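# Drop the towel in the pedal bin, lid closed

## Task

Get the towel inside the pedal-operated bin, then leave the bin's lid to fall closed.

## Robot and tools

Robot: two arms, left_arm and right_arm, each ending in the same five-finger right hand, so the hands are not mirror images. Base positions in the scene frame: left_arm (-0.019, +0.525, 0) m, right_arm (+0.024, -0.641, 0) m. Cameras: cam_head_left, cam_head_right, cam_high, cam_left_wrist, cam_right_wrist (672x504 each).

Scene frame: origin at table-top height, halfway between the arms; +x points out over the table, +z up, +y toward the left_arm. Reported positions are in metres, orientations as quat_wxyz, velocities in m/s and rad/s.

Hand point: a spot 0.05 m in front of the palm and 0.15 m out from the wrist flange. Its +z runs along the straight fingers, +y out of the palm, +x across the palm away from the thumb. Straight fingertips reach about 0.06-0.07 m past it. A bracket on the little-finger side of the wrist can collide with things, and with fingers level the wrist may sit up to 0.13 m (palm down) or 0.25 m (palm up) below the point.

A row has 28 numbers, each in [-1, 1], both arms always included: left dx, dy, dz, rx, ry, rz; left grasp a, b, c, then 0, 0, 0; left force_limit, speed; then the same 14 for the right arm. dx..rz are an offset, not a pose: measured from that arm's Hand target as it stood when the action or move began, along scene axes. 1.0 equals 0.6 m for dx, dy, dz, or 180 degrees for rotation; rx, ry, rz form one rotation vector applied about the Hand target's position. Six zeros means stay at (or re-request) the current Hand target. Repeating the same offset in a new call moves the arm further.

Grasp numbers: a curls index and middle and bends the thumb; b curls ring and little; c swings the thumb in front of the palm. All zero is a fully open hand. Places 4-6 must be exactly 0 or the row is rejected. To hold a grip or leave a hand alone, resend its previous grasp numbers. force_limit maps -1 to roughly 0 N up to +1 at 10 N (thumb 15 N). speed runs from near-still at -1 to full at +0.48 and above; for a soft grip use -0.94 or lower. With the thumb turned in (c = 1), the hand can wrap objects about 0.035-0.065 m thick, or a handle of 0.025 m or more.

execute_actions(actions, cameras): actions is a list of actions; each action is a table of up to 15 rows, one row per 1/30 s step. A shorter table repeats its final row. Every row in an action counts from that action's starting Hand target. Images come back only with an empty actions list or when cameras names some (["all"] for all).

move(target, speed, blend, stop_force, zero, blocking, cameras): target is one 28-number row or a list of up to 15 rows; every row's offsets count from the same starting Hand targets. speed is top path speed in m/s, 0.002 to 3.2, default 0.25 (rotation up to twice that in rad/s); one value or one per target. blend is a corner radius in m for lists. stop_force (4-120 N) ends an arm's path when its wrist sensor feels that much push; skip it when the hand is turning or when backing off a contact. zero (only with stop_force) chooses whether to rezero first. blocking=false returns after 0.5 s while motion continues (not allowed with stop_force). The result adds a move: line with an ending such as done, off_target, moving, held or fault, plus limits=paced or limits=held. Paths do not avoid obstacles or the other arm; keep paths away from an arm's own base.

wait(seconds 0-10), stop() to brake a running move, zoom_image(camera, region [x0, y0, x1, y1] in pixels, at most 504 wide and high, camera from the latest images), show_instructions(), zero_wrist_force(arm), finished_scene(scene=1).

Results: end_effector_position/quat per arm, Hand target (last commanded pose after clipping; next offsets start there; the hand may rest short of it), joint positions and torques, wrist force/torque in the hand's own axes (plus a peak line), and hand_measured, hand_stopped_by (moving, target, force, stalled, fault) and hand_load_n, six values each in the order little, ring, middle, index, thumb_bend, thumb_turn. A load dropping near 0 signals a lost grip. Commanded orientation is clipped to within 32 degrees of the current one each step.

Cautions: the task fails if anything leaves the table and stays there, if the robot strikes fixed or heavy objects hard, or if the arms press into each other. A contact force near 150 N or joint torque at its limit (elbow 132, wrists 47.5 N m) halts that arm for 10 s; motors at 85 °C halt it 30-60 s. Targets even slightly beyond a firm surface can trigger a fault, so approach slowly. Avoid drops, releasing moving items, slams and overloading fingers. When done, the towel must stay in the bin with the lid closed without the robot's help.

Each tool is called after "Request:" as name(argument=value, ...), one argument or row to a line, values as JSON.

Reference images:

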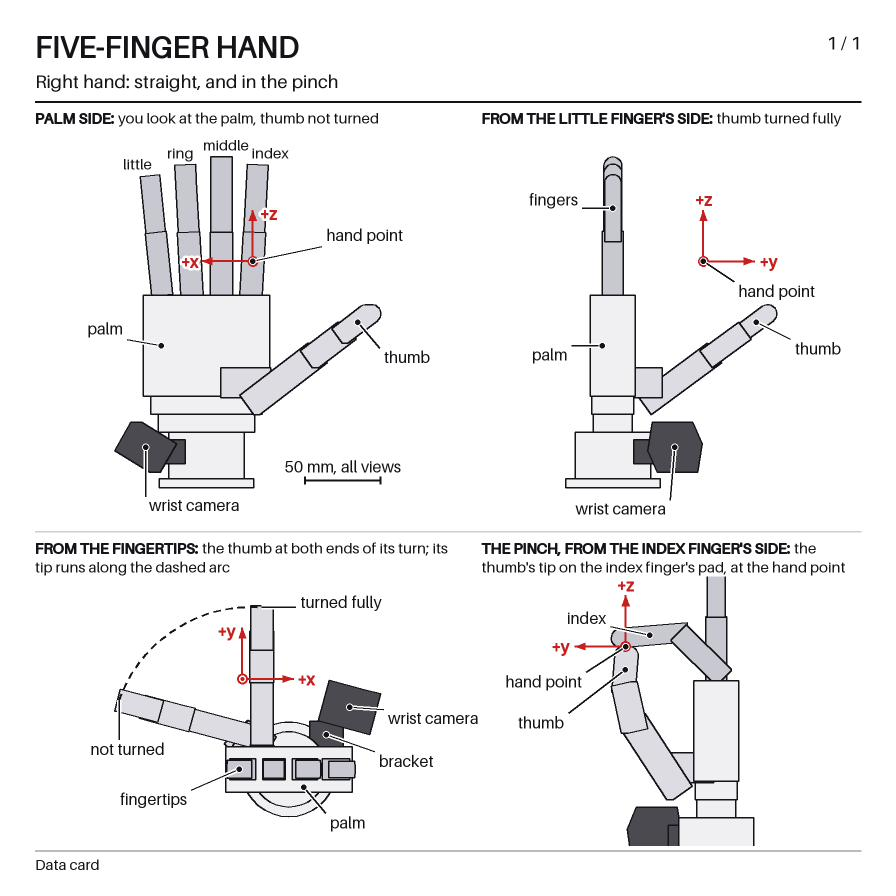

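## Session

Request:
execute_actions(
  actions=[],
  cameras=["all"],
)

Scene clock: 0.00 s.
left_arm: end_effector_position=(+0.3498, +0.8365, +0.3011) hand_measured=(+1.000, +1.000, +1.000, +1.000, +1.000, +1.000) hand_load_n=(+0.0, +0.0, +0.0, +0.0, +0.0, +0.0) hand_stopped_by=(target, target, target, target, target, target) hand_force_limit=0.00 hand_speed=-0.80 end_effector_quat_wxyz=(-0.308, -0.293, +0.864, -0.268) | right_arm: end_effector_position=(+0.7815, +0.0497, +0.3350) hand_measured=(+1.000, +1.000, +1.000, +1.000, +1.000, +1.000) hand_load_n=(+0.0, +0.0, +0.0, +0.0, +0.0, -0.5) hand_stopped_by=(target, target, target, target, target, target) hand_force_limit=0.00 hand_speed=-0.80 end_effector_quat_wxyz=(-0.032, +0.093, +0.995, +0.016)
Joint positions: left_arm=[0.45 -1.174 1.747 1.747 1.999 -1.603] | right_arm=[0.498 -0.614 0.501 1.718 1.508 -0.859]
Joint velocities: within noise
Joint torques (N m): no reading
Motor temperatures (°C): left_arm=[39 34 38 36 38 41] | right_arm=[40 33 33 47 44 38]
Wrist force (N): no reading
Wrist torque (N m): no reading
Wrist force, peak (N): no reading
Hand target: left_arm +0.3498, +0.8365, +0.3011; -0.308, -0.293, +0.864, -0.268 | right_arm +0.7815, +0.0497, +0.3350; -0.032, +0.093, +0.995, +0.016

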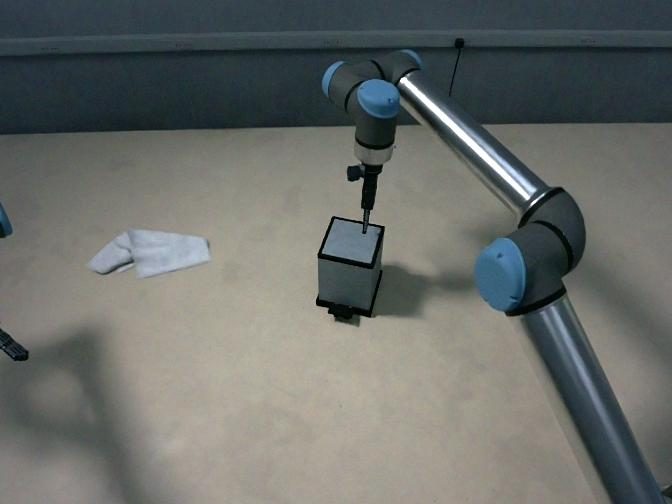

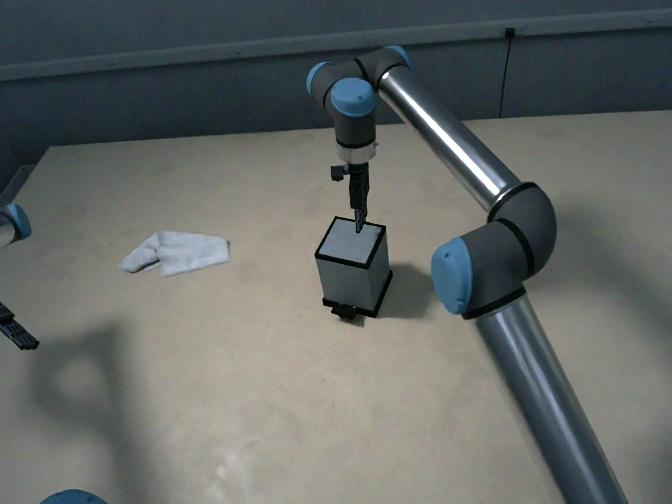

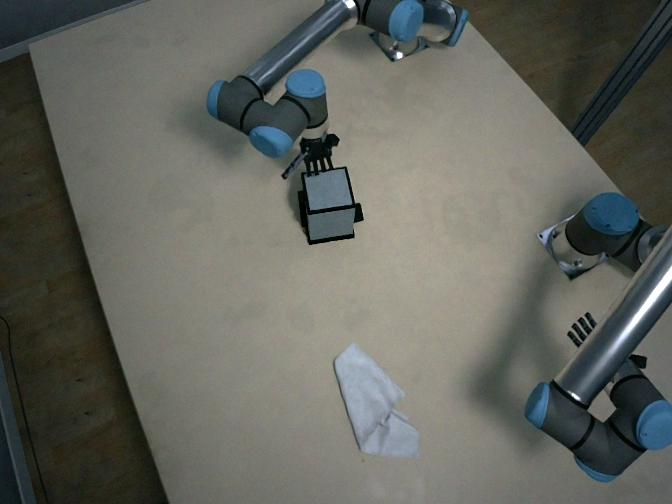

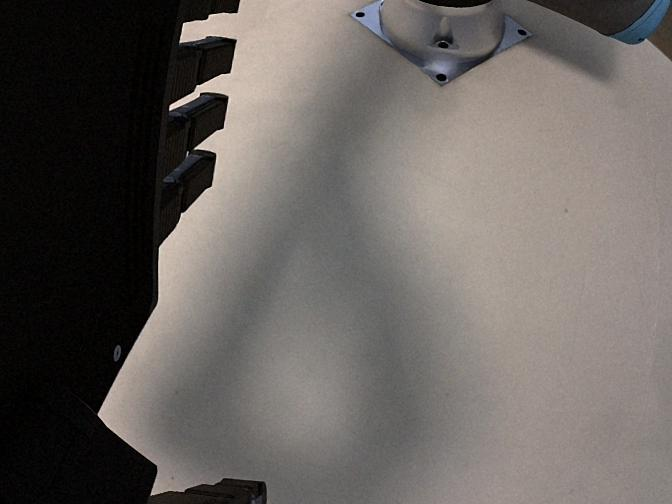

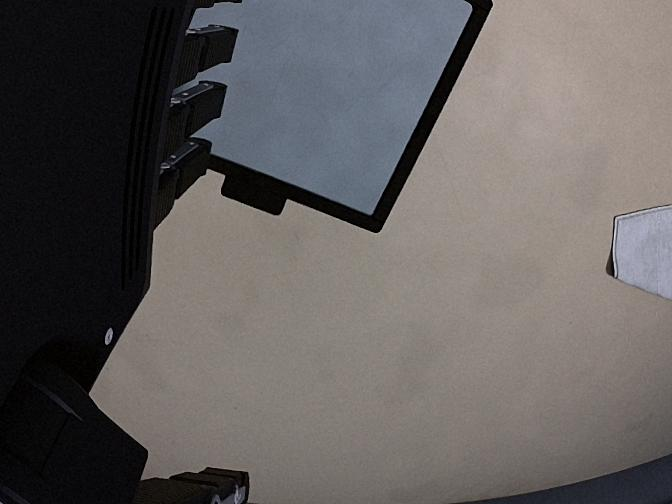

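Request:
zoom_image(
  camera="cam_head_left",
  region=[270, 180, 430, 340],
)

Request:
zoom_image(
  camera="cam_high",
  region=[250, 120, 410, 260],
)

Request:
zoom_image(
  camera="cam_head_right",
  region=[280, 190, 420, 340],
)

Request:
zoom_image(
  camera="cam_high",
  region=[310, 330, 450, 470],
)

Request:
zoom_image(
  camera="cam_head_left",
  region=[70, 200, 230, 300],
)

Scaled by 3.150 from the camera's 672x504 image, which has a finer 960x720 frame.

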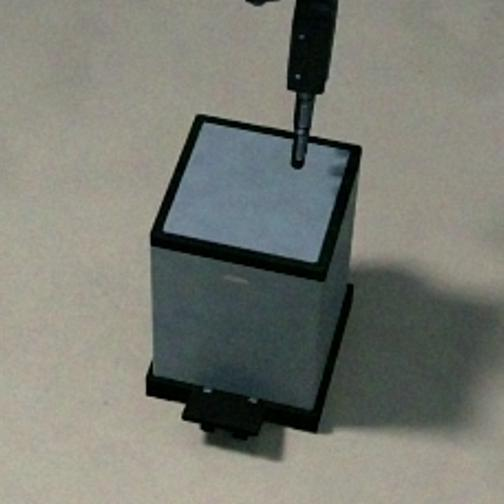

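Scaled by 3.150 from the camera's 672x504 image, which has a finer 960x720 frame.

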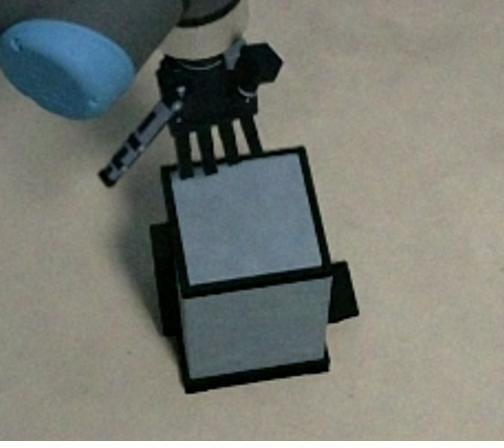

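Scaled by 3.360 from the camera's 672x504 image, which has a finer 960x720 frame.

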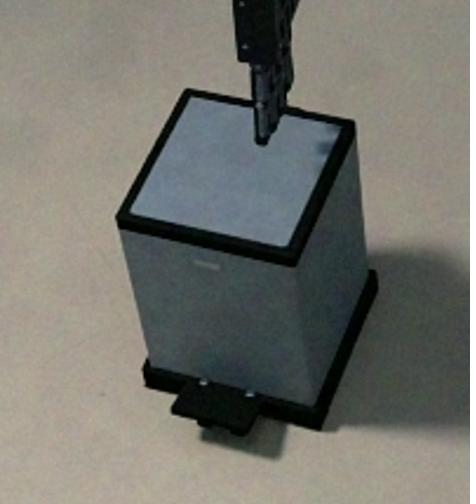

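Scaled by 3.600 from the camera's 672x504 image, which has a finer 960x720 frame.

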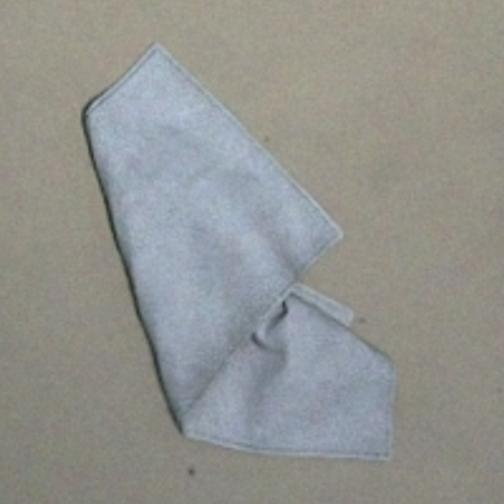

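Scaled by 3.150 from the camera's 672x504 image, which has a finer 960x720 frame.

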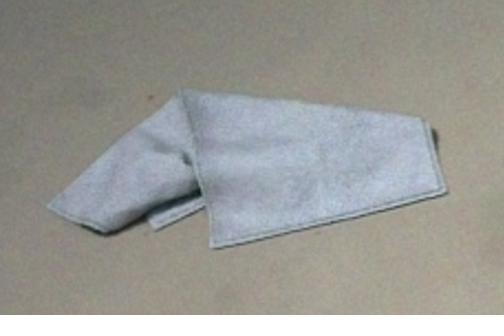

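Request:
zoom_image(
  camera="cam_head_left",
  region=[310, 280, 390, 340],
)

Request:
zoom_image(
  camera="cam_head_right",
  region=[310, 280, 390, 340],
)

Request:
zoom_image(
  camera="cam_high",
  region=[290, 160, 370, 250],
)

Request:
zoom_image(
  camera="cam_right_wrist",
  region=[140, 0, 504, 273],
)

Scaled by 6.300 from the camera's 672x504 image, which has a finer 960x720 frame.

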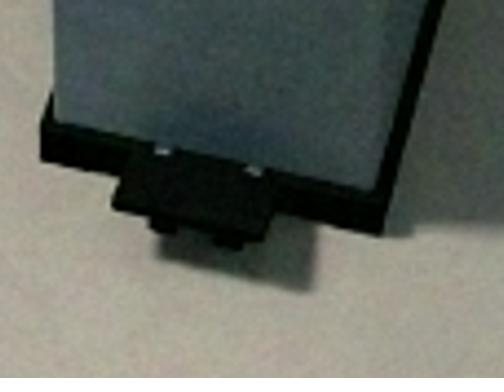

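Scaled by 6.300 from the camera's 672x504 image, which has a finer 960x720 frame.

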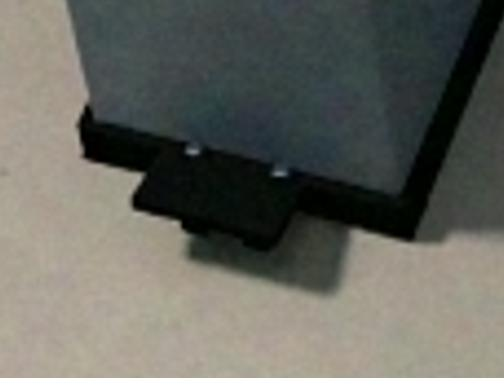

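Scaled by 5.600 from the camera's 672x504 image, which has a finer 960x720 frame.

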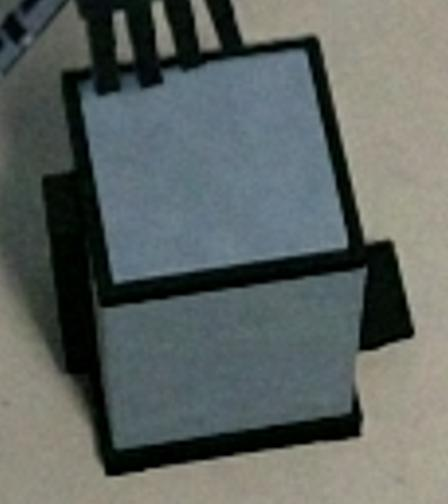

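Scaled by 1.385 from the camera's 672x504 image, which has a finer 960x720 frame.

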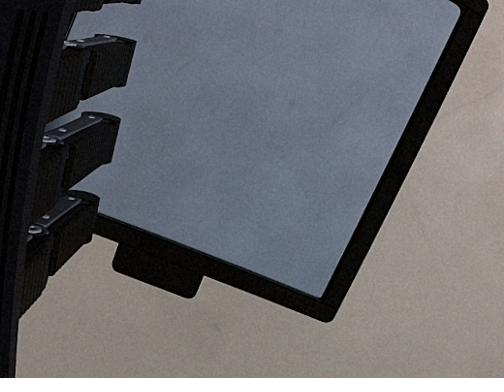

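Request:
move(
  target=[0.852, -0.294, -0.235, 0.1326, -0.2698, 0.3807, 0, 0, 1, 0, 0, 0, 0.0, -0.4, -0.041, -0.788, 0.0, 0, 0, -0.167, 0, 0, 0, 0, 0, 0, 0.0, -0.8],
  speed=0.35,
  cameras=["cam_head_left", "cam_left_wrist"],
)

Scene clock: 156.63 s.
left_arm: end_effector_position=(+0.8610, +0.6602, +0.1601) hand_measured=(+1.000, +1.000, +1.000, +1.000, +0.650, -1.000) hand_load_n=(+0.0, +0.0, +0.0, +0.0, +0.0, +0.0) hand_stopped_by=(target, target, target, target, target, target) hand_force_limit=0.00 hand_speed=-0.40 end_effector_quat_wxyz=(-0.309, +0.636, -0.636, +0.310) | right_arm: end_effector_position=(+0.7569, -0.4231, +0.3350) hand_measured=(+1.000, +1.000, +1.000, +1.000, +1.000, +1.000) hand_load_n=(+0.0, +0.0, +0.0, +0.0, -0.5, +0.0) hand_stopped_by=(target, target, target, target, target, target) hand_force_limit=0.00 hand_speed=-0.80 end_effector_quat_wxyz=(-0.027, +0.347, +0.937, +0.023)
Joint positions: left_arm=[-0.101 -1.128 1.616 0.178 1.494 -3.204] | right_arm=[-0.026 -1.156 1.41 1.351 1.508 -0.859]
Joint torques (N m): left_arm=[-16.11 -58.27 -50.65 -2.33 -2.35 -2.6] | right_arm=[-11.88 -90 -31.96 1.26 -2.28 -2.26]
Wrist force (N): left_arm=[-0.1 0.3 -0.4] | right_arm=[0.2 -0.1 -0.1]
Wrist torque (N m): left_arm=[0.04 0.01 0.22] | right_arm=[0.01 -0.02 0.11]
Wrist force, peak (N): left_arm=[1.0 0.4 0.9] | right_arm=[-0.4 -1.3 0.0]
Hand target: left_arm +0.8610, +0.6601, +0.1601; -0.309, +0.636, -0.636, +0.310 | right_arm +0.7569, -0.4231, +0.3350; -0.027, +0.348, +0.937, +0.024
Off the commanded pose: left_arm 0.000 m, 0 deg | right_arm 0.000 m, 0 deg.
move: done
camera_calibration:
cam_left_wrist: T_world_to_cam=[[-0.592545, -0.231236, -0.771635, 0.790034], [-0.513908, 0.846167, 0.141063, -0.136195], [0.620313, 0.480136, -0.620227, -0.63327], [0, 0, 0, 1]] pos_world=[0.790965, 0.601984, 0.236059]
Images, in order (width x height): cam_head_left 672x504, cam_left_wrist 672x504.

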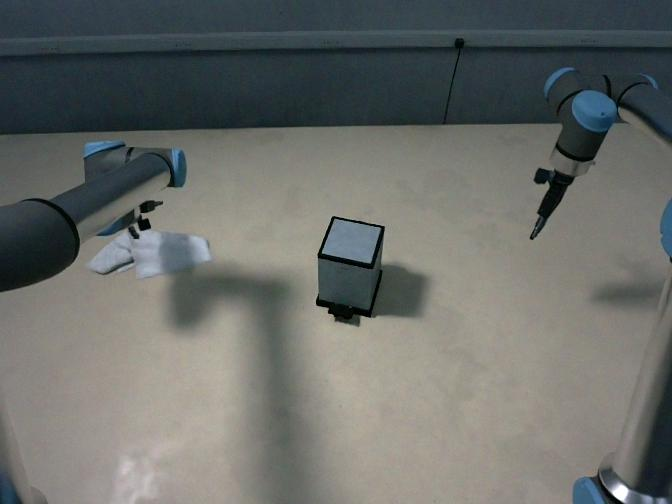

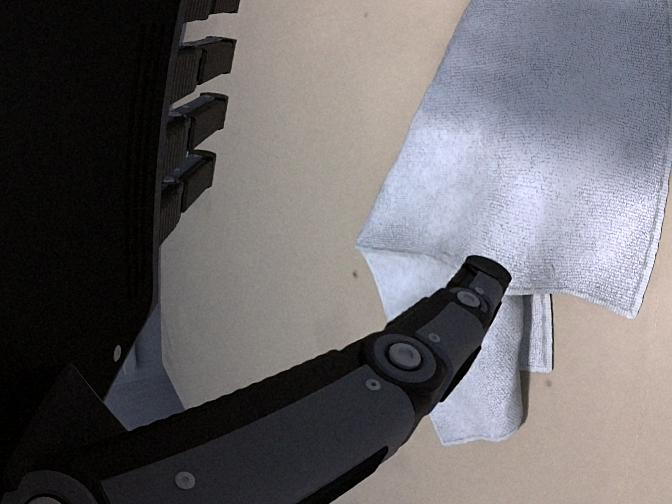

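Request:
move(
  target=[
    [0.0983, -0.0333, -0.1333, 0, 0, 0, 0, 0, 1, 0, 0, 0, 0.0, -0.4, 0, 0.3015, 0.1605, 0.25, 0, 0, 0, 0, 0, 0, 0, 0, 0.0, -0.8],
    [0.0983, -0.0333, -0.1333, 0, 0, 0, 0, 0, 1, 0, 0, 0, 0.0, -0.4, 0, 0.4013, 0.4873, 0.5, 0, 0, 0, 0, 0, 0, 0, 0, 0.0, -0.8],
    [0.0983, -0.0333, -0.1333, 0, 0, 0, 0, 0, 1, 0, 0, 0, 0.0, -0.4, 0, 0.2408, 0.7888, 0.75, 0, 0, 0, 0, 0, 0, 0, 0, 0.0, -0.8],
  ],
  speed=0.4,
  blend=0.05,
  cameras=["cam_head_left", "cam_left_wrist", "cam_high"],
)

Scene clock: 181.27 s.
left_arm: end_effector_position=(+0.9200, +0.6402, +0.0801) hand_measured=(+1.000, +1.000, +1.000, +1.000, +0.650, -1.000) hand_load_n=(+0.0, +0.0, +0.0, +0.0, +0.0, +0.0) hand_stopped_by=(target, target, target, target, target, target) hand_force_limit=0.00 hand_speed=-0.40 end_effector_quat_wxyz=(-0.309, +0.636, -0.636, +0.310) | right_arm: end_effector_position=(+0.7569, -0.2786, +0.8083) hand_measured=(+1.000, +1.000, +1.000, +1.000, +1.000, +1.000) hand_load_n=(+0.0, +0.0, +0.0, +0.0, +0.0, +0.0) hand_stopped_by=(target, target, target, target, target, target) hand_force_limit=0.00 hand_speed=-0.80 end_effector_quat_wxyz=(-0.331, +0.108, +0.337, +0.875)
Joint positions: left_arm=[-0.12 -0.981 1.541 0.107 1.479 -3.216] | right_arm=[0.015 -1.141 1.401 1.303 -0.847 -0.887]
Joint torques (N m): left_arm=[-16.56 -67.23 -49.13 -2.43 -2.29 -2.56] | right_arm=[10.68 -64.54 -47.93 5.02 -3.76 -1.97]
Wrist force (N): left_arm=[-0.2 0.2 -0.1] | right_arm=[0.6 0.2 -1.1]
Wrist torque (N m): left_arm=[0.01 0.04 0.19] | right_arm=[0.20 -0.02 0.22]
Wrist force, peak (N): left_arm=[-0.1 0.5 -0.9] | right_arm=[0.6 -1.1 -0.6]
Hand target: left_arm +0.9200, +0.6402, +0.0801; -0.309, +0.636, -0.636, +0.310 | right_arm +0.7569, -0.2786, +0.8083; -0.331, +0.108, +0.337, +0.875
Off the commanded pose: left_arm 0.000 m, 0 deg | right_arm 0.000 m, 0 deg.
move: done
camera_calibration:
cam_left_wrist: T_world_to_cam=[[-0.592501, -0.231275, -0.771657, 0.758627], [-0.513996, 0.846113, 0.141071, -0.0775608], [0.620283, 0.480213, -0.620197, -0.709907], [0, 0, 0, 1]] pos_world=[0.849964, 0.581984, 0.156059]
Images, in order (width x height): cam_head_left 672x504, cam_high 672x504, cam_left_wrist 672x504.

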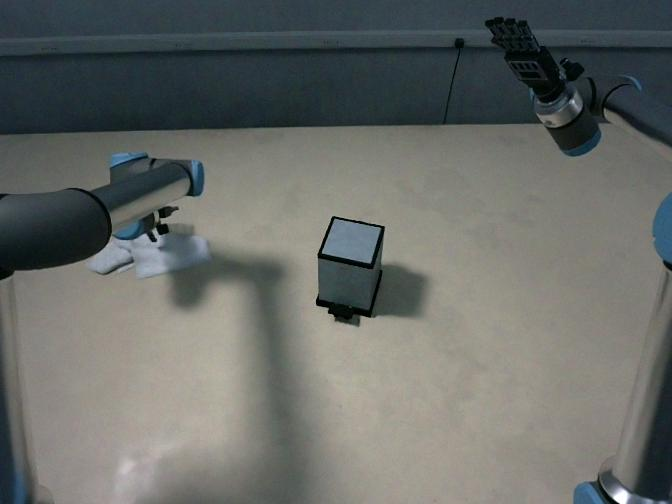

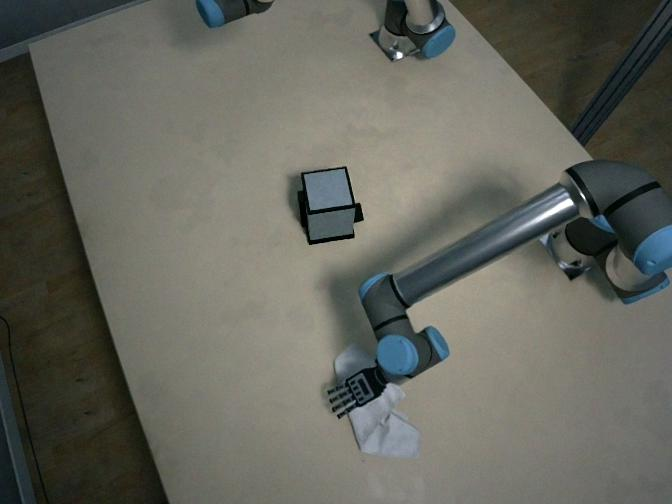

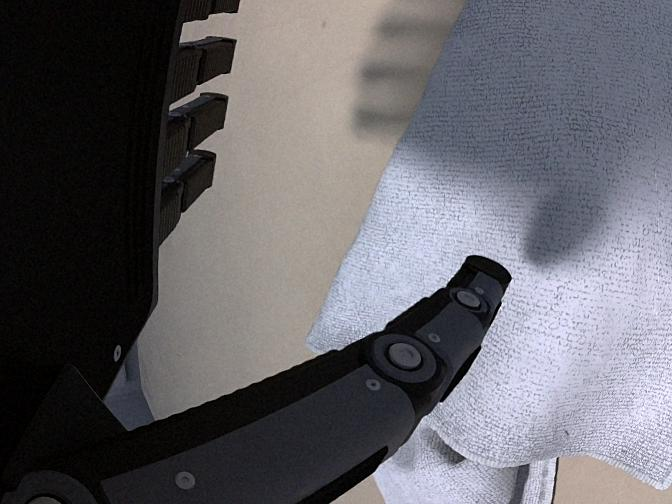

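Request:
move(
  target=[
    [0, 0, 0, 0, 0, 0, 0, 0, 1, 0, 0, 0, 0.0, -0.4, 0.272, 0, -0.0323, 0, 0.25, 0, 0, 0, 0, 0, 0, 0, 0.0, -0.8],
    [0, 0, 0, 0, 0, 0, 0, 0, 1, 0, 0, 0, 0.0, -0.4, 0.4413, 0, -0.2477, 0, 0.5, 0, 0, 0, 0, 0, 0, 0, 0.0, -0.8],
    [0, 0, 0, 0, 0, 0, 0, 0, 1, 0, 0, 0, 0.0, -0.4, 0.409, 0, -0.5197, 0, 0.75, 0, 0, 0, 0, 0, 0, 0, 0.0, -0.8],
    [0, 0, 0, 0, 0, 0, 0, 0, 1, 0, 0, 0, 0.0, -0.4, 0.1937, 0, -0.689, 0, 1.0, 0, 0, 0, 0, 0, 0, 0, 0.0, -0.8],
  ],
  speed=0.45,
  blend=0.05,
  cameras=["cam_head_left"],
)

Scene clock: 189.77 s.
left_arm: end_effector_position=(+0.9200, +0.6402, +0.0801) hand_measured=(+1.000, +1.000, +1.000, +1.000, +0.650, -1.000) hand_load_n=(+0.0, +0.0, -0.5, -0.5, +0.0, +0.0) hand_stopped_by=(target, target, target, target, target, target) hand_force_limit=0.00 hand_speed=-0.40 end_effector_quat_wxyz=(-0.309, +0.636, -0.636, +0.310) | right_arm: end_effector_position=(+0.8731, -0.2786, +0.3949) hand_measured=(+1.000, +1.000, +1.000, +1.000, +1.000, +1.000) hand_load_n=(+0.0, +0.0, +0.0, +0.0, +0.0, +0.0) hand_stopped_by=(target, target, target, target, target, target) hand_force_limit=0.00 hand_speed=-0.80 end_effector_quat_wxyz=(-0.337, +0.875, -0.331, -0.108)
Joint positions: left_arm=[-0.12 -0.981 1.541 0.107 1.479 -3.216] | right_arm=[0.004 -1.176 1.426 4.388 -0.851 -0.786]
Joint torques (N m): left_arm=[-17.79 -69.54 -48.18 -2.58 -2.4 -2.49] | right_arm=[-7.99 -68.84 -55.83 -2.19 3.22 -2.38]
Wrist force (N): left_arm=[-0.3 0.4 -0.2] | right_arm=[0.6 1.3 -0.5]
Wrist torque (N m): left_arm=[0.06 0.06 0.19] | right_arm=[0.35 -0.07 0.18]
Wrist force, peak (N): left_arm=[0.8 0.2 -0.4] | right_arm=[0.7 1.9 0.4]
Hand target: left_arm +0.9200, +0.6402, +0.0801; -0.309, +0.636, -0.636, +0.310 | right_arm +0.8731, -0.2786, +0.3949; -0.337, +0.875, -0.331, -0.108
Off the commanded pose: left_arm 0.000 m, 0 deg | right_arm 0.000 m, 0 deg.
move: done
Images, in order (width x height): cam_head_left 672x504.

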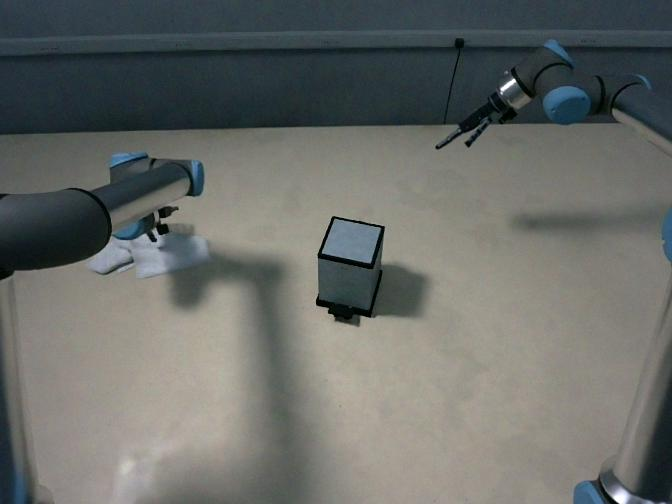

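Request:
move(
  target=[
    [0, 0, -0.0583, 0, 0, 0, 0, 0, 1, 0, 0, 0, 0.0, -0.4, -0.705, 0.2143, -0.0748, -0.154, 0.0033, -0.383, 0, 0, 0, 0, 0, 0, 0.0, -0.8],
    [0, 0, -0.0583, 0, 0, 0, 0, 0, 1, 0, 0, 0, 0.0, -0.4, -0.5215, 0.6582, -0.4415, -0.154, 0.0033, -0.383, 0, 0, 0, 0, 0, 0, 0.0, -0.8],
  ],
  speed=0.35,
  blend=[0.06, 0],
  cameras=["all"],
)

Scene clock: 202.70 s.
left_arm: end_effector_position=(+0.9200, +0.6402, +0.0451) hand_measured=(+1.000, +1.000, +1.000, +1.000, +0.650, -1.000) hand_load_n=(+0.0, +0.0, +0.0, +0.0, +0.0, +0.0) hand_stopped_by=(target, target, target, target, target, target) hand_force_limit=0.00 hand_speed=-0.40 end_effector_quat_wxyz=(-0.309, +0.636, -0.636, +0.310) | right_arm: end_effector_position=(+0.5602, +0.1162, +0.1301) hand_measured=(+1.000, +1.000, +1.000, +1.000, +1.000, +1.000) hand_load_n=(+0.0, +0.0, +0.0, +0.0, +0.0, +0.0) hand_stopped_by=(target, target, target, target, target, target) hand_force_limit=0.00 hand_speed=-0.80 end_effector_quat_wxyz=(+0.130, -0.587, +0.780, -0.173)
Joint positions: left_arm=[-0.12 -0.95 1.56 0.057 1.479 -3.216] | right_arm=[0.778 -1.073 1.726 3.846 -1.955 1.046]
Joint torques (N m): left_arm=[-15.19 -69.2 -24.25 -2.74 -2.03 -1.95] | right_arm=[13.18 -72.57 -47.14 -1.87 -2.99 2.63]
Wrist force (N): left_arm=[0.2 0.6 -0.4] | right_arm=[-0.3 0.3 0.0]
Wrist torque (N m): left_arm=[0.10 -0.01 0.23] | right_arm=[0.07 0.05 -0.06]
Wrist force, peak (N): left_arm=[-0.5 0.4 -0.5] | right_arm=[-1.5 1.0 1.3]
Hand target: left_arm +0.9200, +0.6402, +0.0451; -0.309, +0.636, -0.636, +0.310 | right_arm +0.5602, +0.1163, +0.1300; +0.130, -0.587, +0.780, -0.173
Off the commanded pose: left_arm 0.000 m, 0 deg | right_arm 0.000 m, 0 deg.
move: done
camera_calibration:
cam_left_wrist: T_world_to_cam=[[-0.592501, -0.231275, -0.771657, 0.731619], [-0.513996, 0.846113, 0.141071, -0.0726233], [0.620283, 0.480213, -0.620197, -0.731614], [0, 0, 0, 1]] pos_world=[0.849964, 0.581984, 0.121059]
cam_right_wrist: T_world_to_cam=[[-0.908585, -0.0312021, -0.416532, 0.567047], [-0.182398, 0.926745, 0.328444, -0.0476088], [0.375771, 0.374394, -0.847718, -0.0260276], [0, 0, 0, 1]] pos_world=[0.516308, 0.0715589, 0.229766]

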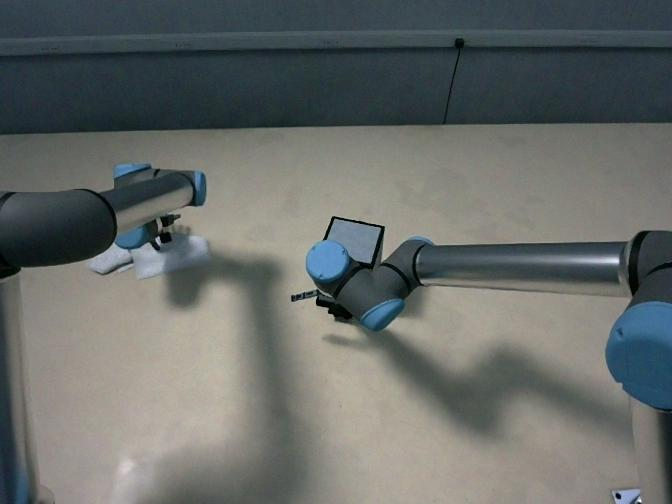

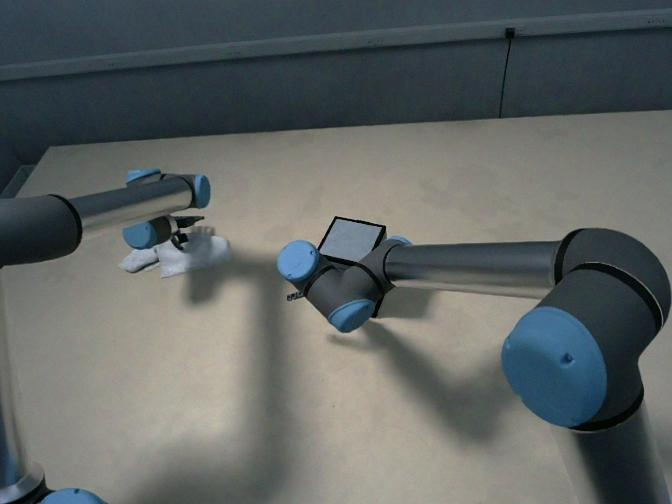

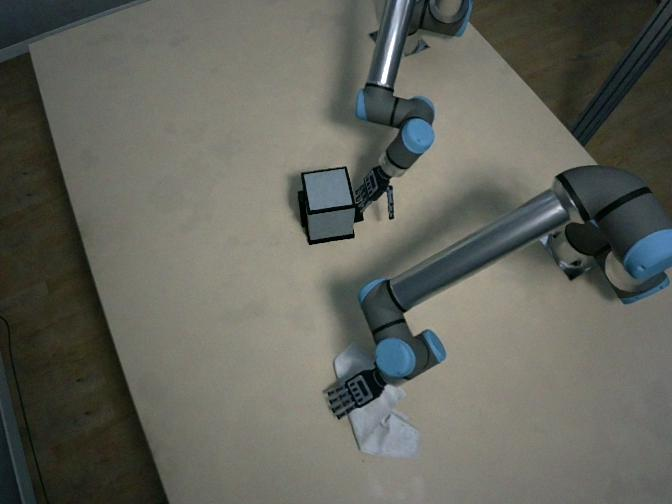

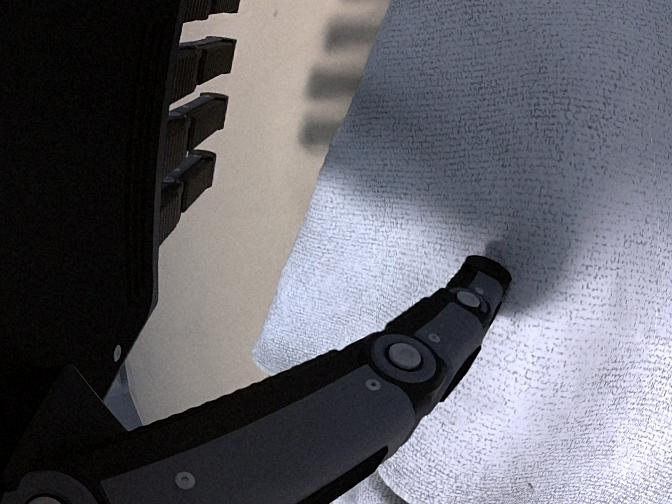

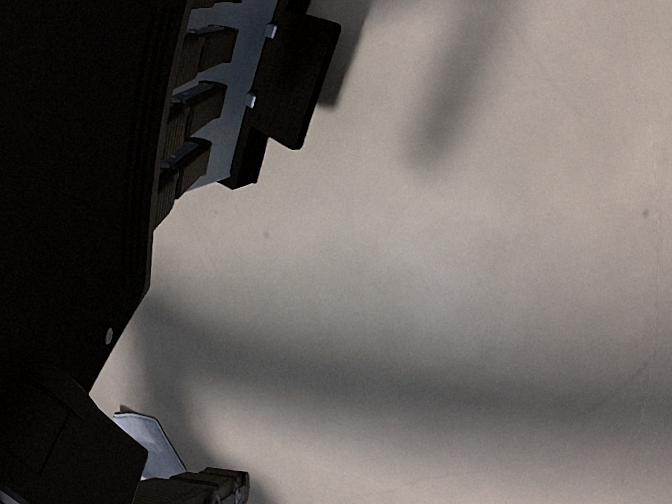

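Request:
move(
  target=[0, 0, -0.0583, 0, 0, 0, 0, 0, 1, 0, 0, 0, 0.0, -0.4, 0, 0, 0, 0, 0, 0, 0, 0, 0, 0, 0, 0, 0.0, -0.8],
  speed=0.03,
  stop_force=5,
  cameras=["cam_left_wrist"],
)

Scene clock: 206.53 s.
left_arm: end_effector_position=(+0.9200, +0.6402, +0.0321) hand_measured=(+1.000, +1.000, +1.000, +1.000, +0.650, -1.000) hand_load_n=(+0.0, -0.5, +0.0, +0.0, -0.5, -2.0) hand_stopped_by=(target, target, target, target, target, target) hand_force_limit=0.00 hand_speed=-0.40 end_effector_quat_wxyz=(-0.309, +0.636, -0.636, +0.310) | right_arm: end_effector_position=(+0.5602, +0.1163, +0.1300) hand_measured=(+1.000, +1.000, +1.000, +1.000, +1.000, +1.000) hand_load_n=(+0.0, +0.0, +0.0, +0.0, +0.0, +0.0) hand_stopped_by=(target, target, target, target, target, target) hand_force_limit=0.00 hand_speed=-0.80 end_effector_quat_wxyz=(+0.130, -0.587, +0.780, -0.173)
Joint positions: left_arm=[-0.12 -0.937 1.566 0.038 1.479 -3.216] | right_arm=[0.778 -1.073 1.725 3.846 -1.955 1.046]
Joint torques (N m): left_arm=[-14.56 -94.57 -44.62 4.71 -2.15 -1.18] | right_arm=[10.94 -69.68 -47.86 -2.37 -2.59 2.49]
Wrist force (N): left_arm=[0.7 -3.1 -4.3] | right_arm=[-0.1 0.3 -0.3]
Wrist torque (N m): left_arm=[-0.14 0.04 0.17] | right_arm=[0.08 0.04 -0.05]
Wrist force, peak (N): left_arm=[0.8 -5.7 -6.3] | right_arm=[-0.3 1.0 -0.3]
Hand target: left_arm +0.9200, +0.6402, +0.0321; -0.309, +0.636, -0.636, +0.310 (not the last commanded pose) | right_arm +0.5602, +0.1163, +0.1300; +0.130, -0.587, +0.780, -0.173
Off the commanded pose: left_arm 0.022 m, 0 deg | right_arm 0.000 m, 0 deg.
move: contact (left_arm)
camera_calibration:
cam_left_wrist: T_world_to_cam=[[-0.592501, -0.231275, -0.771657, 0.721588], [-0.513996, 0.846113, 0.141071, -0.0707894], [0.620283, 0.480213, -0.620197, -0.739677], [0, 0, 0, 1]] pos_world=[0.849964, 0.581984, 0.108059]
Images, in order (width x height): cam_left_wrist 672x504.

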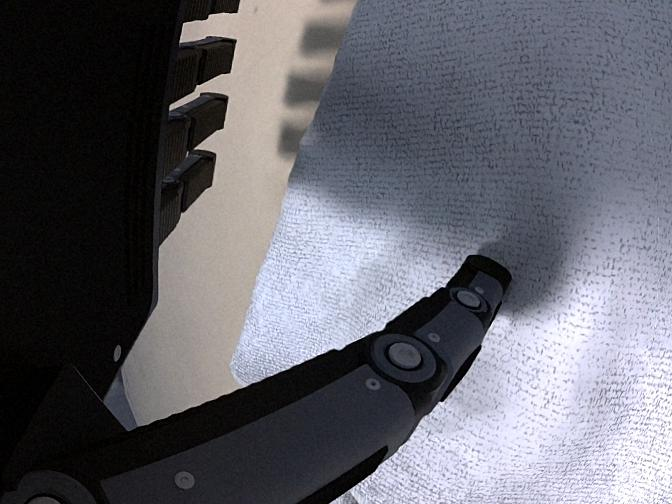

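Request:
move(
  target=[0, 0, 0, 0, 0, 0, 0.3, 0, 1, 0, 0, 0, 0.0, -0.6, 0, 0, 0, 0, 0, 0, 0, 0, 0, 0, 0, 0, 0.0, -0.8],
  cameras=["cam_left_wrist"],
)

Scene clock: 211.10 s.
left_arm: end_effector_position=(+0.9200, +0.6402, +0.0321) hand_measured=(+1.000, +0.956, +0.550, +0.400, +0.426, -1.000) hand_load_n=(+0.0, +0.0, +0.0, +0.0, +0.0, +0.0) hand_stopped_by=(target, target, target, target, target, target) hand_force_limit=0.00 hand_speed=-0.60 end_effector_quat_wxyz=(-0.309, +0.636, -0.636, +0.310) | right_arm: end_effector_position=(+0.5602, +0.1163, +0.1300) hand_measured=(+1.000, +1.000, +1.000, +1.000, +1.000, +1.000) hand_load_n=(+0.0, +0.0, +0.0, +0.0, +0.0, +0.0) hand_stopped_by=(target, target, target, target, target, target) hand_force_limit=0.00 hand_speed=-0.80 end_effector_quat_wxyz=(+0.130, -0.587, +0.780, -0.173)
Joint positions: left_arm=[-0.12 -0.937 1.566 0.038 1.479 -3.216] | right_arm=[0.778 -1.073 1.725 3.846 -1.955 1.046]
Joint torques (N m): left_arm=[-15.48 -95.45 -44.3 3.25 -2.19 -1.5] | right_arm=[8.67 -68.19 -47.31 -2.43 -2.9 2.09]
Wrist force (N): left_arm=[-0.2 -0.5 -1.2] | right_arm=[-0.3 0.4 -0.3]
Wrist torque (N m): left_arm=[0.07 0.05 0.20] | right_arm=[0.10 0.07 -0.06]
Wrist force, peak (N): left_arm=[0.5 -3.4 -4.7] | right_arm=[-0.4 0.9 -0.3]
Hand target: left_arm +0.9200, +0.6402, +0.0321; -0.309, +0.636, -0.636, +0.310 | right_arm +0.5602, +0.1163, +0.1300; +0.130, -0.587, +0.780, -0.173
Off the commanded pose: left_arm 0.000 m, 0 deg | right_arm 0.000 m, 0 deg.
move: done
camera_calibration:
cam_left_wrist: T_world_to_cam=[[-0.592501, -0.231275, -0.771657, 0.721588], [-0.513996, 0.846113, 0.141071, -0.0707894], [0.620283, 0.480213, -0.620197, -0.739677], [0, 0, 0, 1]] pos_world=[0.849964, 0.581984, 0.108059]
Images, in order (width x height): cam_left_wrist 672x504.

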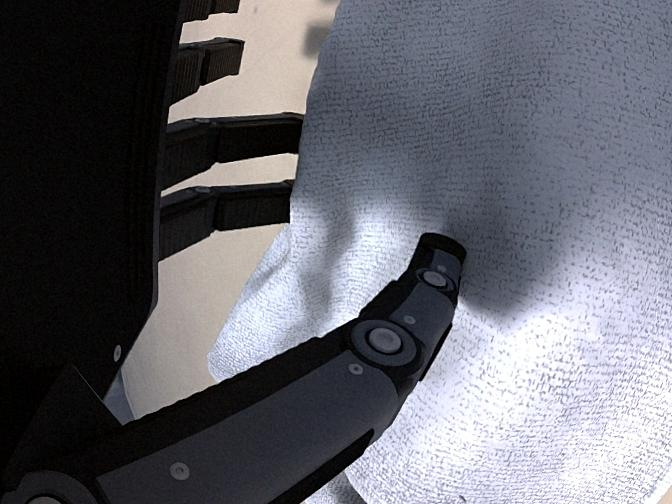

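Request:
move(
  target=[0, 0, 0, 0, 0, 0, 0.5, 0, 1, 0, 0, 0, 0.0, -0.6, 0, 0, 0, 0, 0, 0, 0, 0, 0, 0, 0, 0, 0.0, -0.8],
  cameras=["cam_left_wrist"],
)

Scene clock: 213.60 s.
left_arm: end_effector_position=(+0.9200, +0.6402, +0.0321) hand_measured=(+1.000, +0.926, +0.150, +0.000, +0.276, -1.000) hand_load_n=(+0.0, +0.0, +0.0, +0.0, +0.0, +0.0) hand_stopped_by=(target, target, target, target, target, target) hand_force_limit=0.00 hand_speed=-0.60 end_effector_quat_wxyz=(-0.309, +0.636, -0.636, +0.310) | right_arm: end_effector_position=(+0.5602, +0.1163, +0.1300) hand_measured=(+1.000, +1.000, +1.000, +1.000, +1.000, +1.000) hand_load_n=(+0.0, +0.0, +0.0, +0.0, +0.0, +0.0) hand_stopped_by=(target, target, target, target, target, target) hand_force_limit=0.00 hand_speed=-0.80 end_effector_quat_wxyz=(+0.130, -0.587, +0.780, -0.173)
Joint positions: left_arm=[-0.12 -0.937 1.566 0.038 1.479 -3.216] | right_arm=[0.778 -1.073 1.725 3.846 -1.955 1.046]
Joint torques (N m): left_arm=[-14.55 -94.68 -42.79 -0.71 -1.47 -1.43] | right_arm=[10.4 -70.52 -47.87 -2.83 -2.86 2.27]
Wrist force (N): left_arm=[0.0 0.1 -0.5] | right_arm=[-0.1 0.4 -0.3]
Wrist torque (N m): left_arm=[0.07 0.02 0.21] | right_arm=[0.11 0.03 -0.05]
Wrist force, peak (N): left_arm=[-0.3 -0.6 -1.3] | right_arm=[-0.6 0.8 0.0]
Hand target: left_arm +0.9200, +0.6402, +0.0321; -0.309, +0.636, -0.636, +0.310 | right_arm +0.5602, +0.1163, +0.1300; +0.130, -0.587, +0.780, -0.173
Off the commanded pose: left_arm 0.000 m, 0 deg | right_arm 0.000 m, 0 deg.
move: done
camera_calibration:
cam_left_wrist: T_world_to_cam=[[-0.592501, -0.231275, -0.771657, 0.721588], [-0.513996, 0.846113, 0.141071, -0.0707894], [0.620283, 0.480213, -0.620197, -0.739677], [0, 0, 0, 1]] pos_world=[0.849964, 0.581984, 0.108059]
Images, in order (width x height): cam_left_wrist 672x504.

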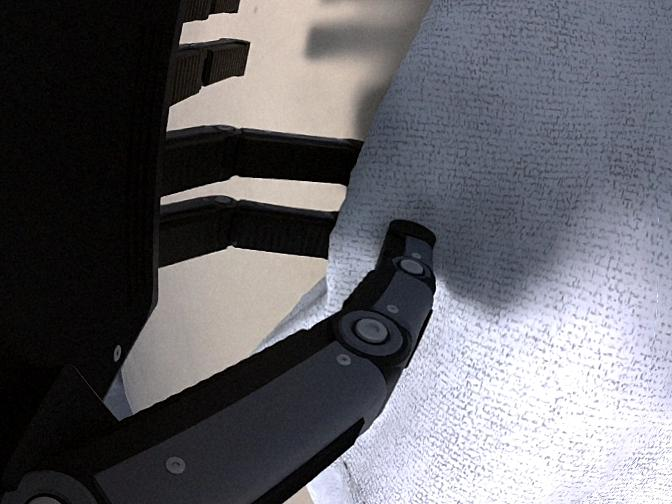

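Request:
move(
  target=[0, 0, 0, 0, 0, 0, 0.8, 0, 1, 0, 0, 0, 0.1, -0.7, 0, 0, 0, 0, 0, 0, 0, 0, 0, 0, 0, 0, 0.0, -0.8],
  cameras=["cam_left_wrist"],
)

Scene clock: 216.87 s.
left_arm: end_effector_position=(+0.9200, +0.6402, +0.0321) hand_measured=(+1.000, +0.880, -0.150, -0.188, +0.182, -1.000) hand_load_n=(+0.0, +0.0, +9.5, +7.0, +10.0, +0.0) hand_stopped_by=(target, target, force, force, force, target) hand_force_limit=0.10 hand_speed=-0.70 end_effector_quat_wxyz=(-0.309, +0.636, -0.636, +0.310) | right_arm: end_effector_position=(+0.5602, +0.1163, +0.1300) hand_measured=(+1.000, +1.000, +1.000, +1.000, +1.000, +1.000) hand_load_n=(+0.0, +0.0, +0.0, +0.0, +0.0, +0.0) hand_stopped_by=(target, target, target, target, target, target) hand_force_limit=0.00 hand_speed=-0.80 end_effector_quat_wxyz=(+0.130, -0.587, +0.780, -0.173)
Joint positions: left_arm=[-0.12 -0.937 1.566 0.038 1.479 -3.216] | right_arm=[0.778 -1.073 1.725 3.846 -1.955 1.046]
Joint torques (N m): left_arm=[-14.39 -95 -41.2 -0.96 -0.6 -1.23] | right_arm=[9.22 -70.34 -48.09 -2.17 -2.58 1.7]
Wrist force (N): left_arm=[-0.2 -0.1 -0.2] | right_arm=[-0.1 0.5 -0.4]
Wrist torque (N m): left_arm=[0.01 0.04 0.20] | right_arm=[0.13 0.04 -0.04]
Wrist force, peak (N): left_arm=[0.2 0.6 -0.7] | right_arm=[-0.3 1.0 -0.3]
Hand target: left_arm +0.9200, +0.6402, +0.0321; -0.309, +0.636, -0.636, +0.310 | right_arm +0.5602, +0.1163, +0.1300; +0.130, -0.587, +0.780, -0.173
Off the commanded pose: left_arm 0.000 m, 0 deg | right_arm 0.000 m, 0 deg.
move: done
camera_calibration:
cam_left_wrist: T_world_to_cam=[[-0.592501, -0.231275, -0.771657, 0.721588], [-0.513996, 0.846113, 0.141071, -0.0707894], [0.620283, 0.480213, -0.620197, -0.739677], [0, 0, 0, 1]] pos_world=[0.849964, 0.581984, 0.108059]
Images, in order (width x height): cam_left_wrist 672x504.

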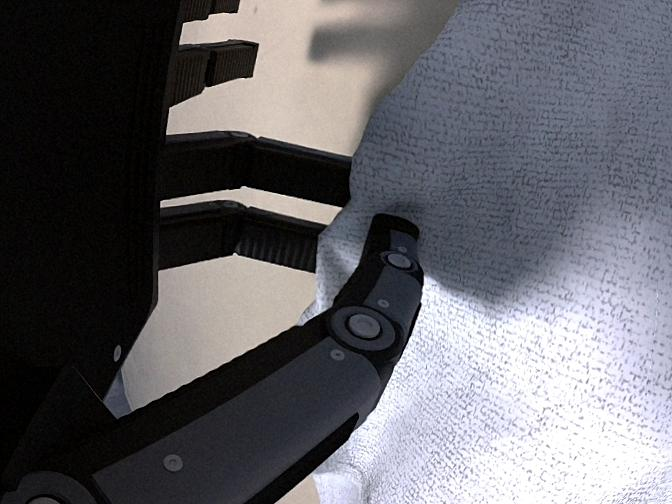

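Request:
move(
  target=[0, 0, 0.55, 0, 0, 0, 0.8, 0, 1, 0, 0, 0, 0.1, -0.7, 0, 0, 0, 0, 0, 0, 0, 0, 0, 0, 0, 0, 0.0, -0.8],
  speed=0.25,
  cameras=["cam_head_left", "cam_left_wrist", "cam_high"],
)

Scene clock: 221.20 s.
left_arm: end_effector_position=(+0.9200, +0.6402, +0.3621) hand_measured=(+1.000, +0.880, -0.150, -0.188, +0.182, -1.000) hand_load_n=(+0.0, -0.5, +9.5, +7.0, +10.0, +0.0) hand_stopped_by=(target, target, force, force, force, target) hand_force_limit=0.10 hand_speed=-0.70 end_effector_quat_wxyz=(-0.309, +0.636, -0.635, +0.310) | right_arm: end_effector_position=(+0.5602, +0.1163, +0.1300) hand_measured=(+1.000, +1.000, +1.000, +1.000, +1.000, +1.000) hand_load_n=(+0.0, +0.0, +0.0, +0.0, +0.0, +0.0) hand_stopped_by=(target, target, target, target, target, target) hand_force_limit=0.00 hand_speed=-0.80 end_effector_quat_wxyz=(+0.130, -0.587, +0.780, -0.173)
Joint positions: left_arm=[-0.12 -1.137 1.257 0.547 1.479 -3.216] | right_arm=[0.778 -1.073 1.725 3.846 -1.955 1.046]
Joint torques (N m): left_arm=[-17.6 -64.83 -56.98 4.66 1.29 -2.59] | right_arm=[8.78 -68.5 -47.94 -2.61 -2.87 1.88]
Wrist force (N): left_arm=[0.4 0.7 -0.1] | right_arm=[-0.6 0.5 0.0]
Wrist torque (N m): left_arm=[0.10 -0.06 0.27] | right_arm=[0.09 0.10 -0.07]
Wrist force, peak (N): left_arm=[0.0 2.2 0.7] | right_arm=[-0.5 0.8 0.0]
Hand target: left_arm +0.9200, +0.6402, +0.3621; -0.309, +0.636, -0.636, +0.310 | right_arm +0.5602, +0.1163, +0.1300; +0.130, -0.587, +0.780, -0.173
Off the commanded pose: left_arm 0.000 m, 0 deg | right_arm 0.000 m, 0 deg.
move: done
camera_calibration:
cam_left_wrist: T_world_to_cam=[[-0.592386, -0.231261, -0.77175, 0.97611], [-0.514009, 0.846117, 0.141001, -0.117355], [0.620382, 0.480213, -0.620098, -0.535078], [0, 0, 0, 1]] pos_world=[0.849864, 0.581984, 0.438059]
Images, in order (width x height): cam_head_left 672x504, cam_high 672x504, cam_left_wrist 672x504.

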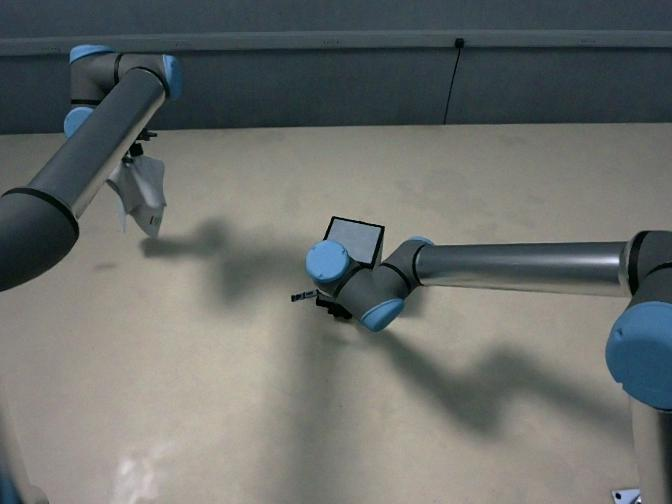

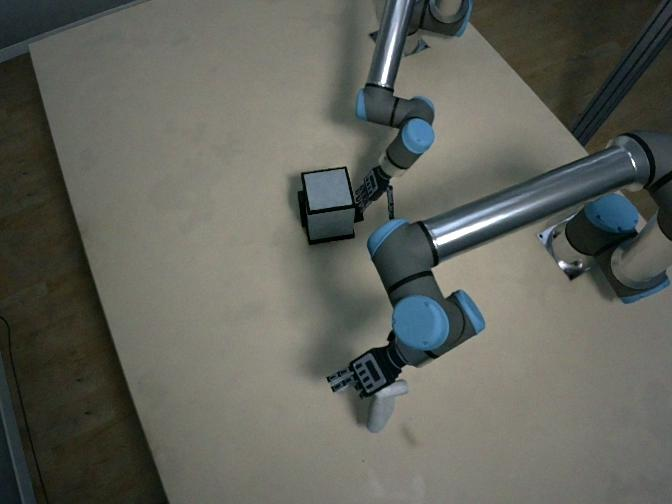

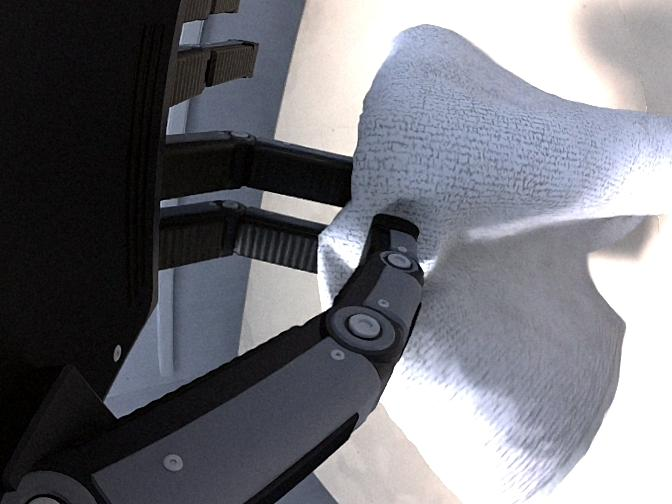

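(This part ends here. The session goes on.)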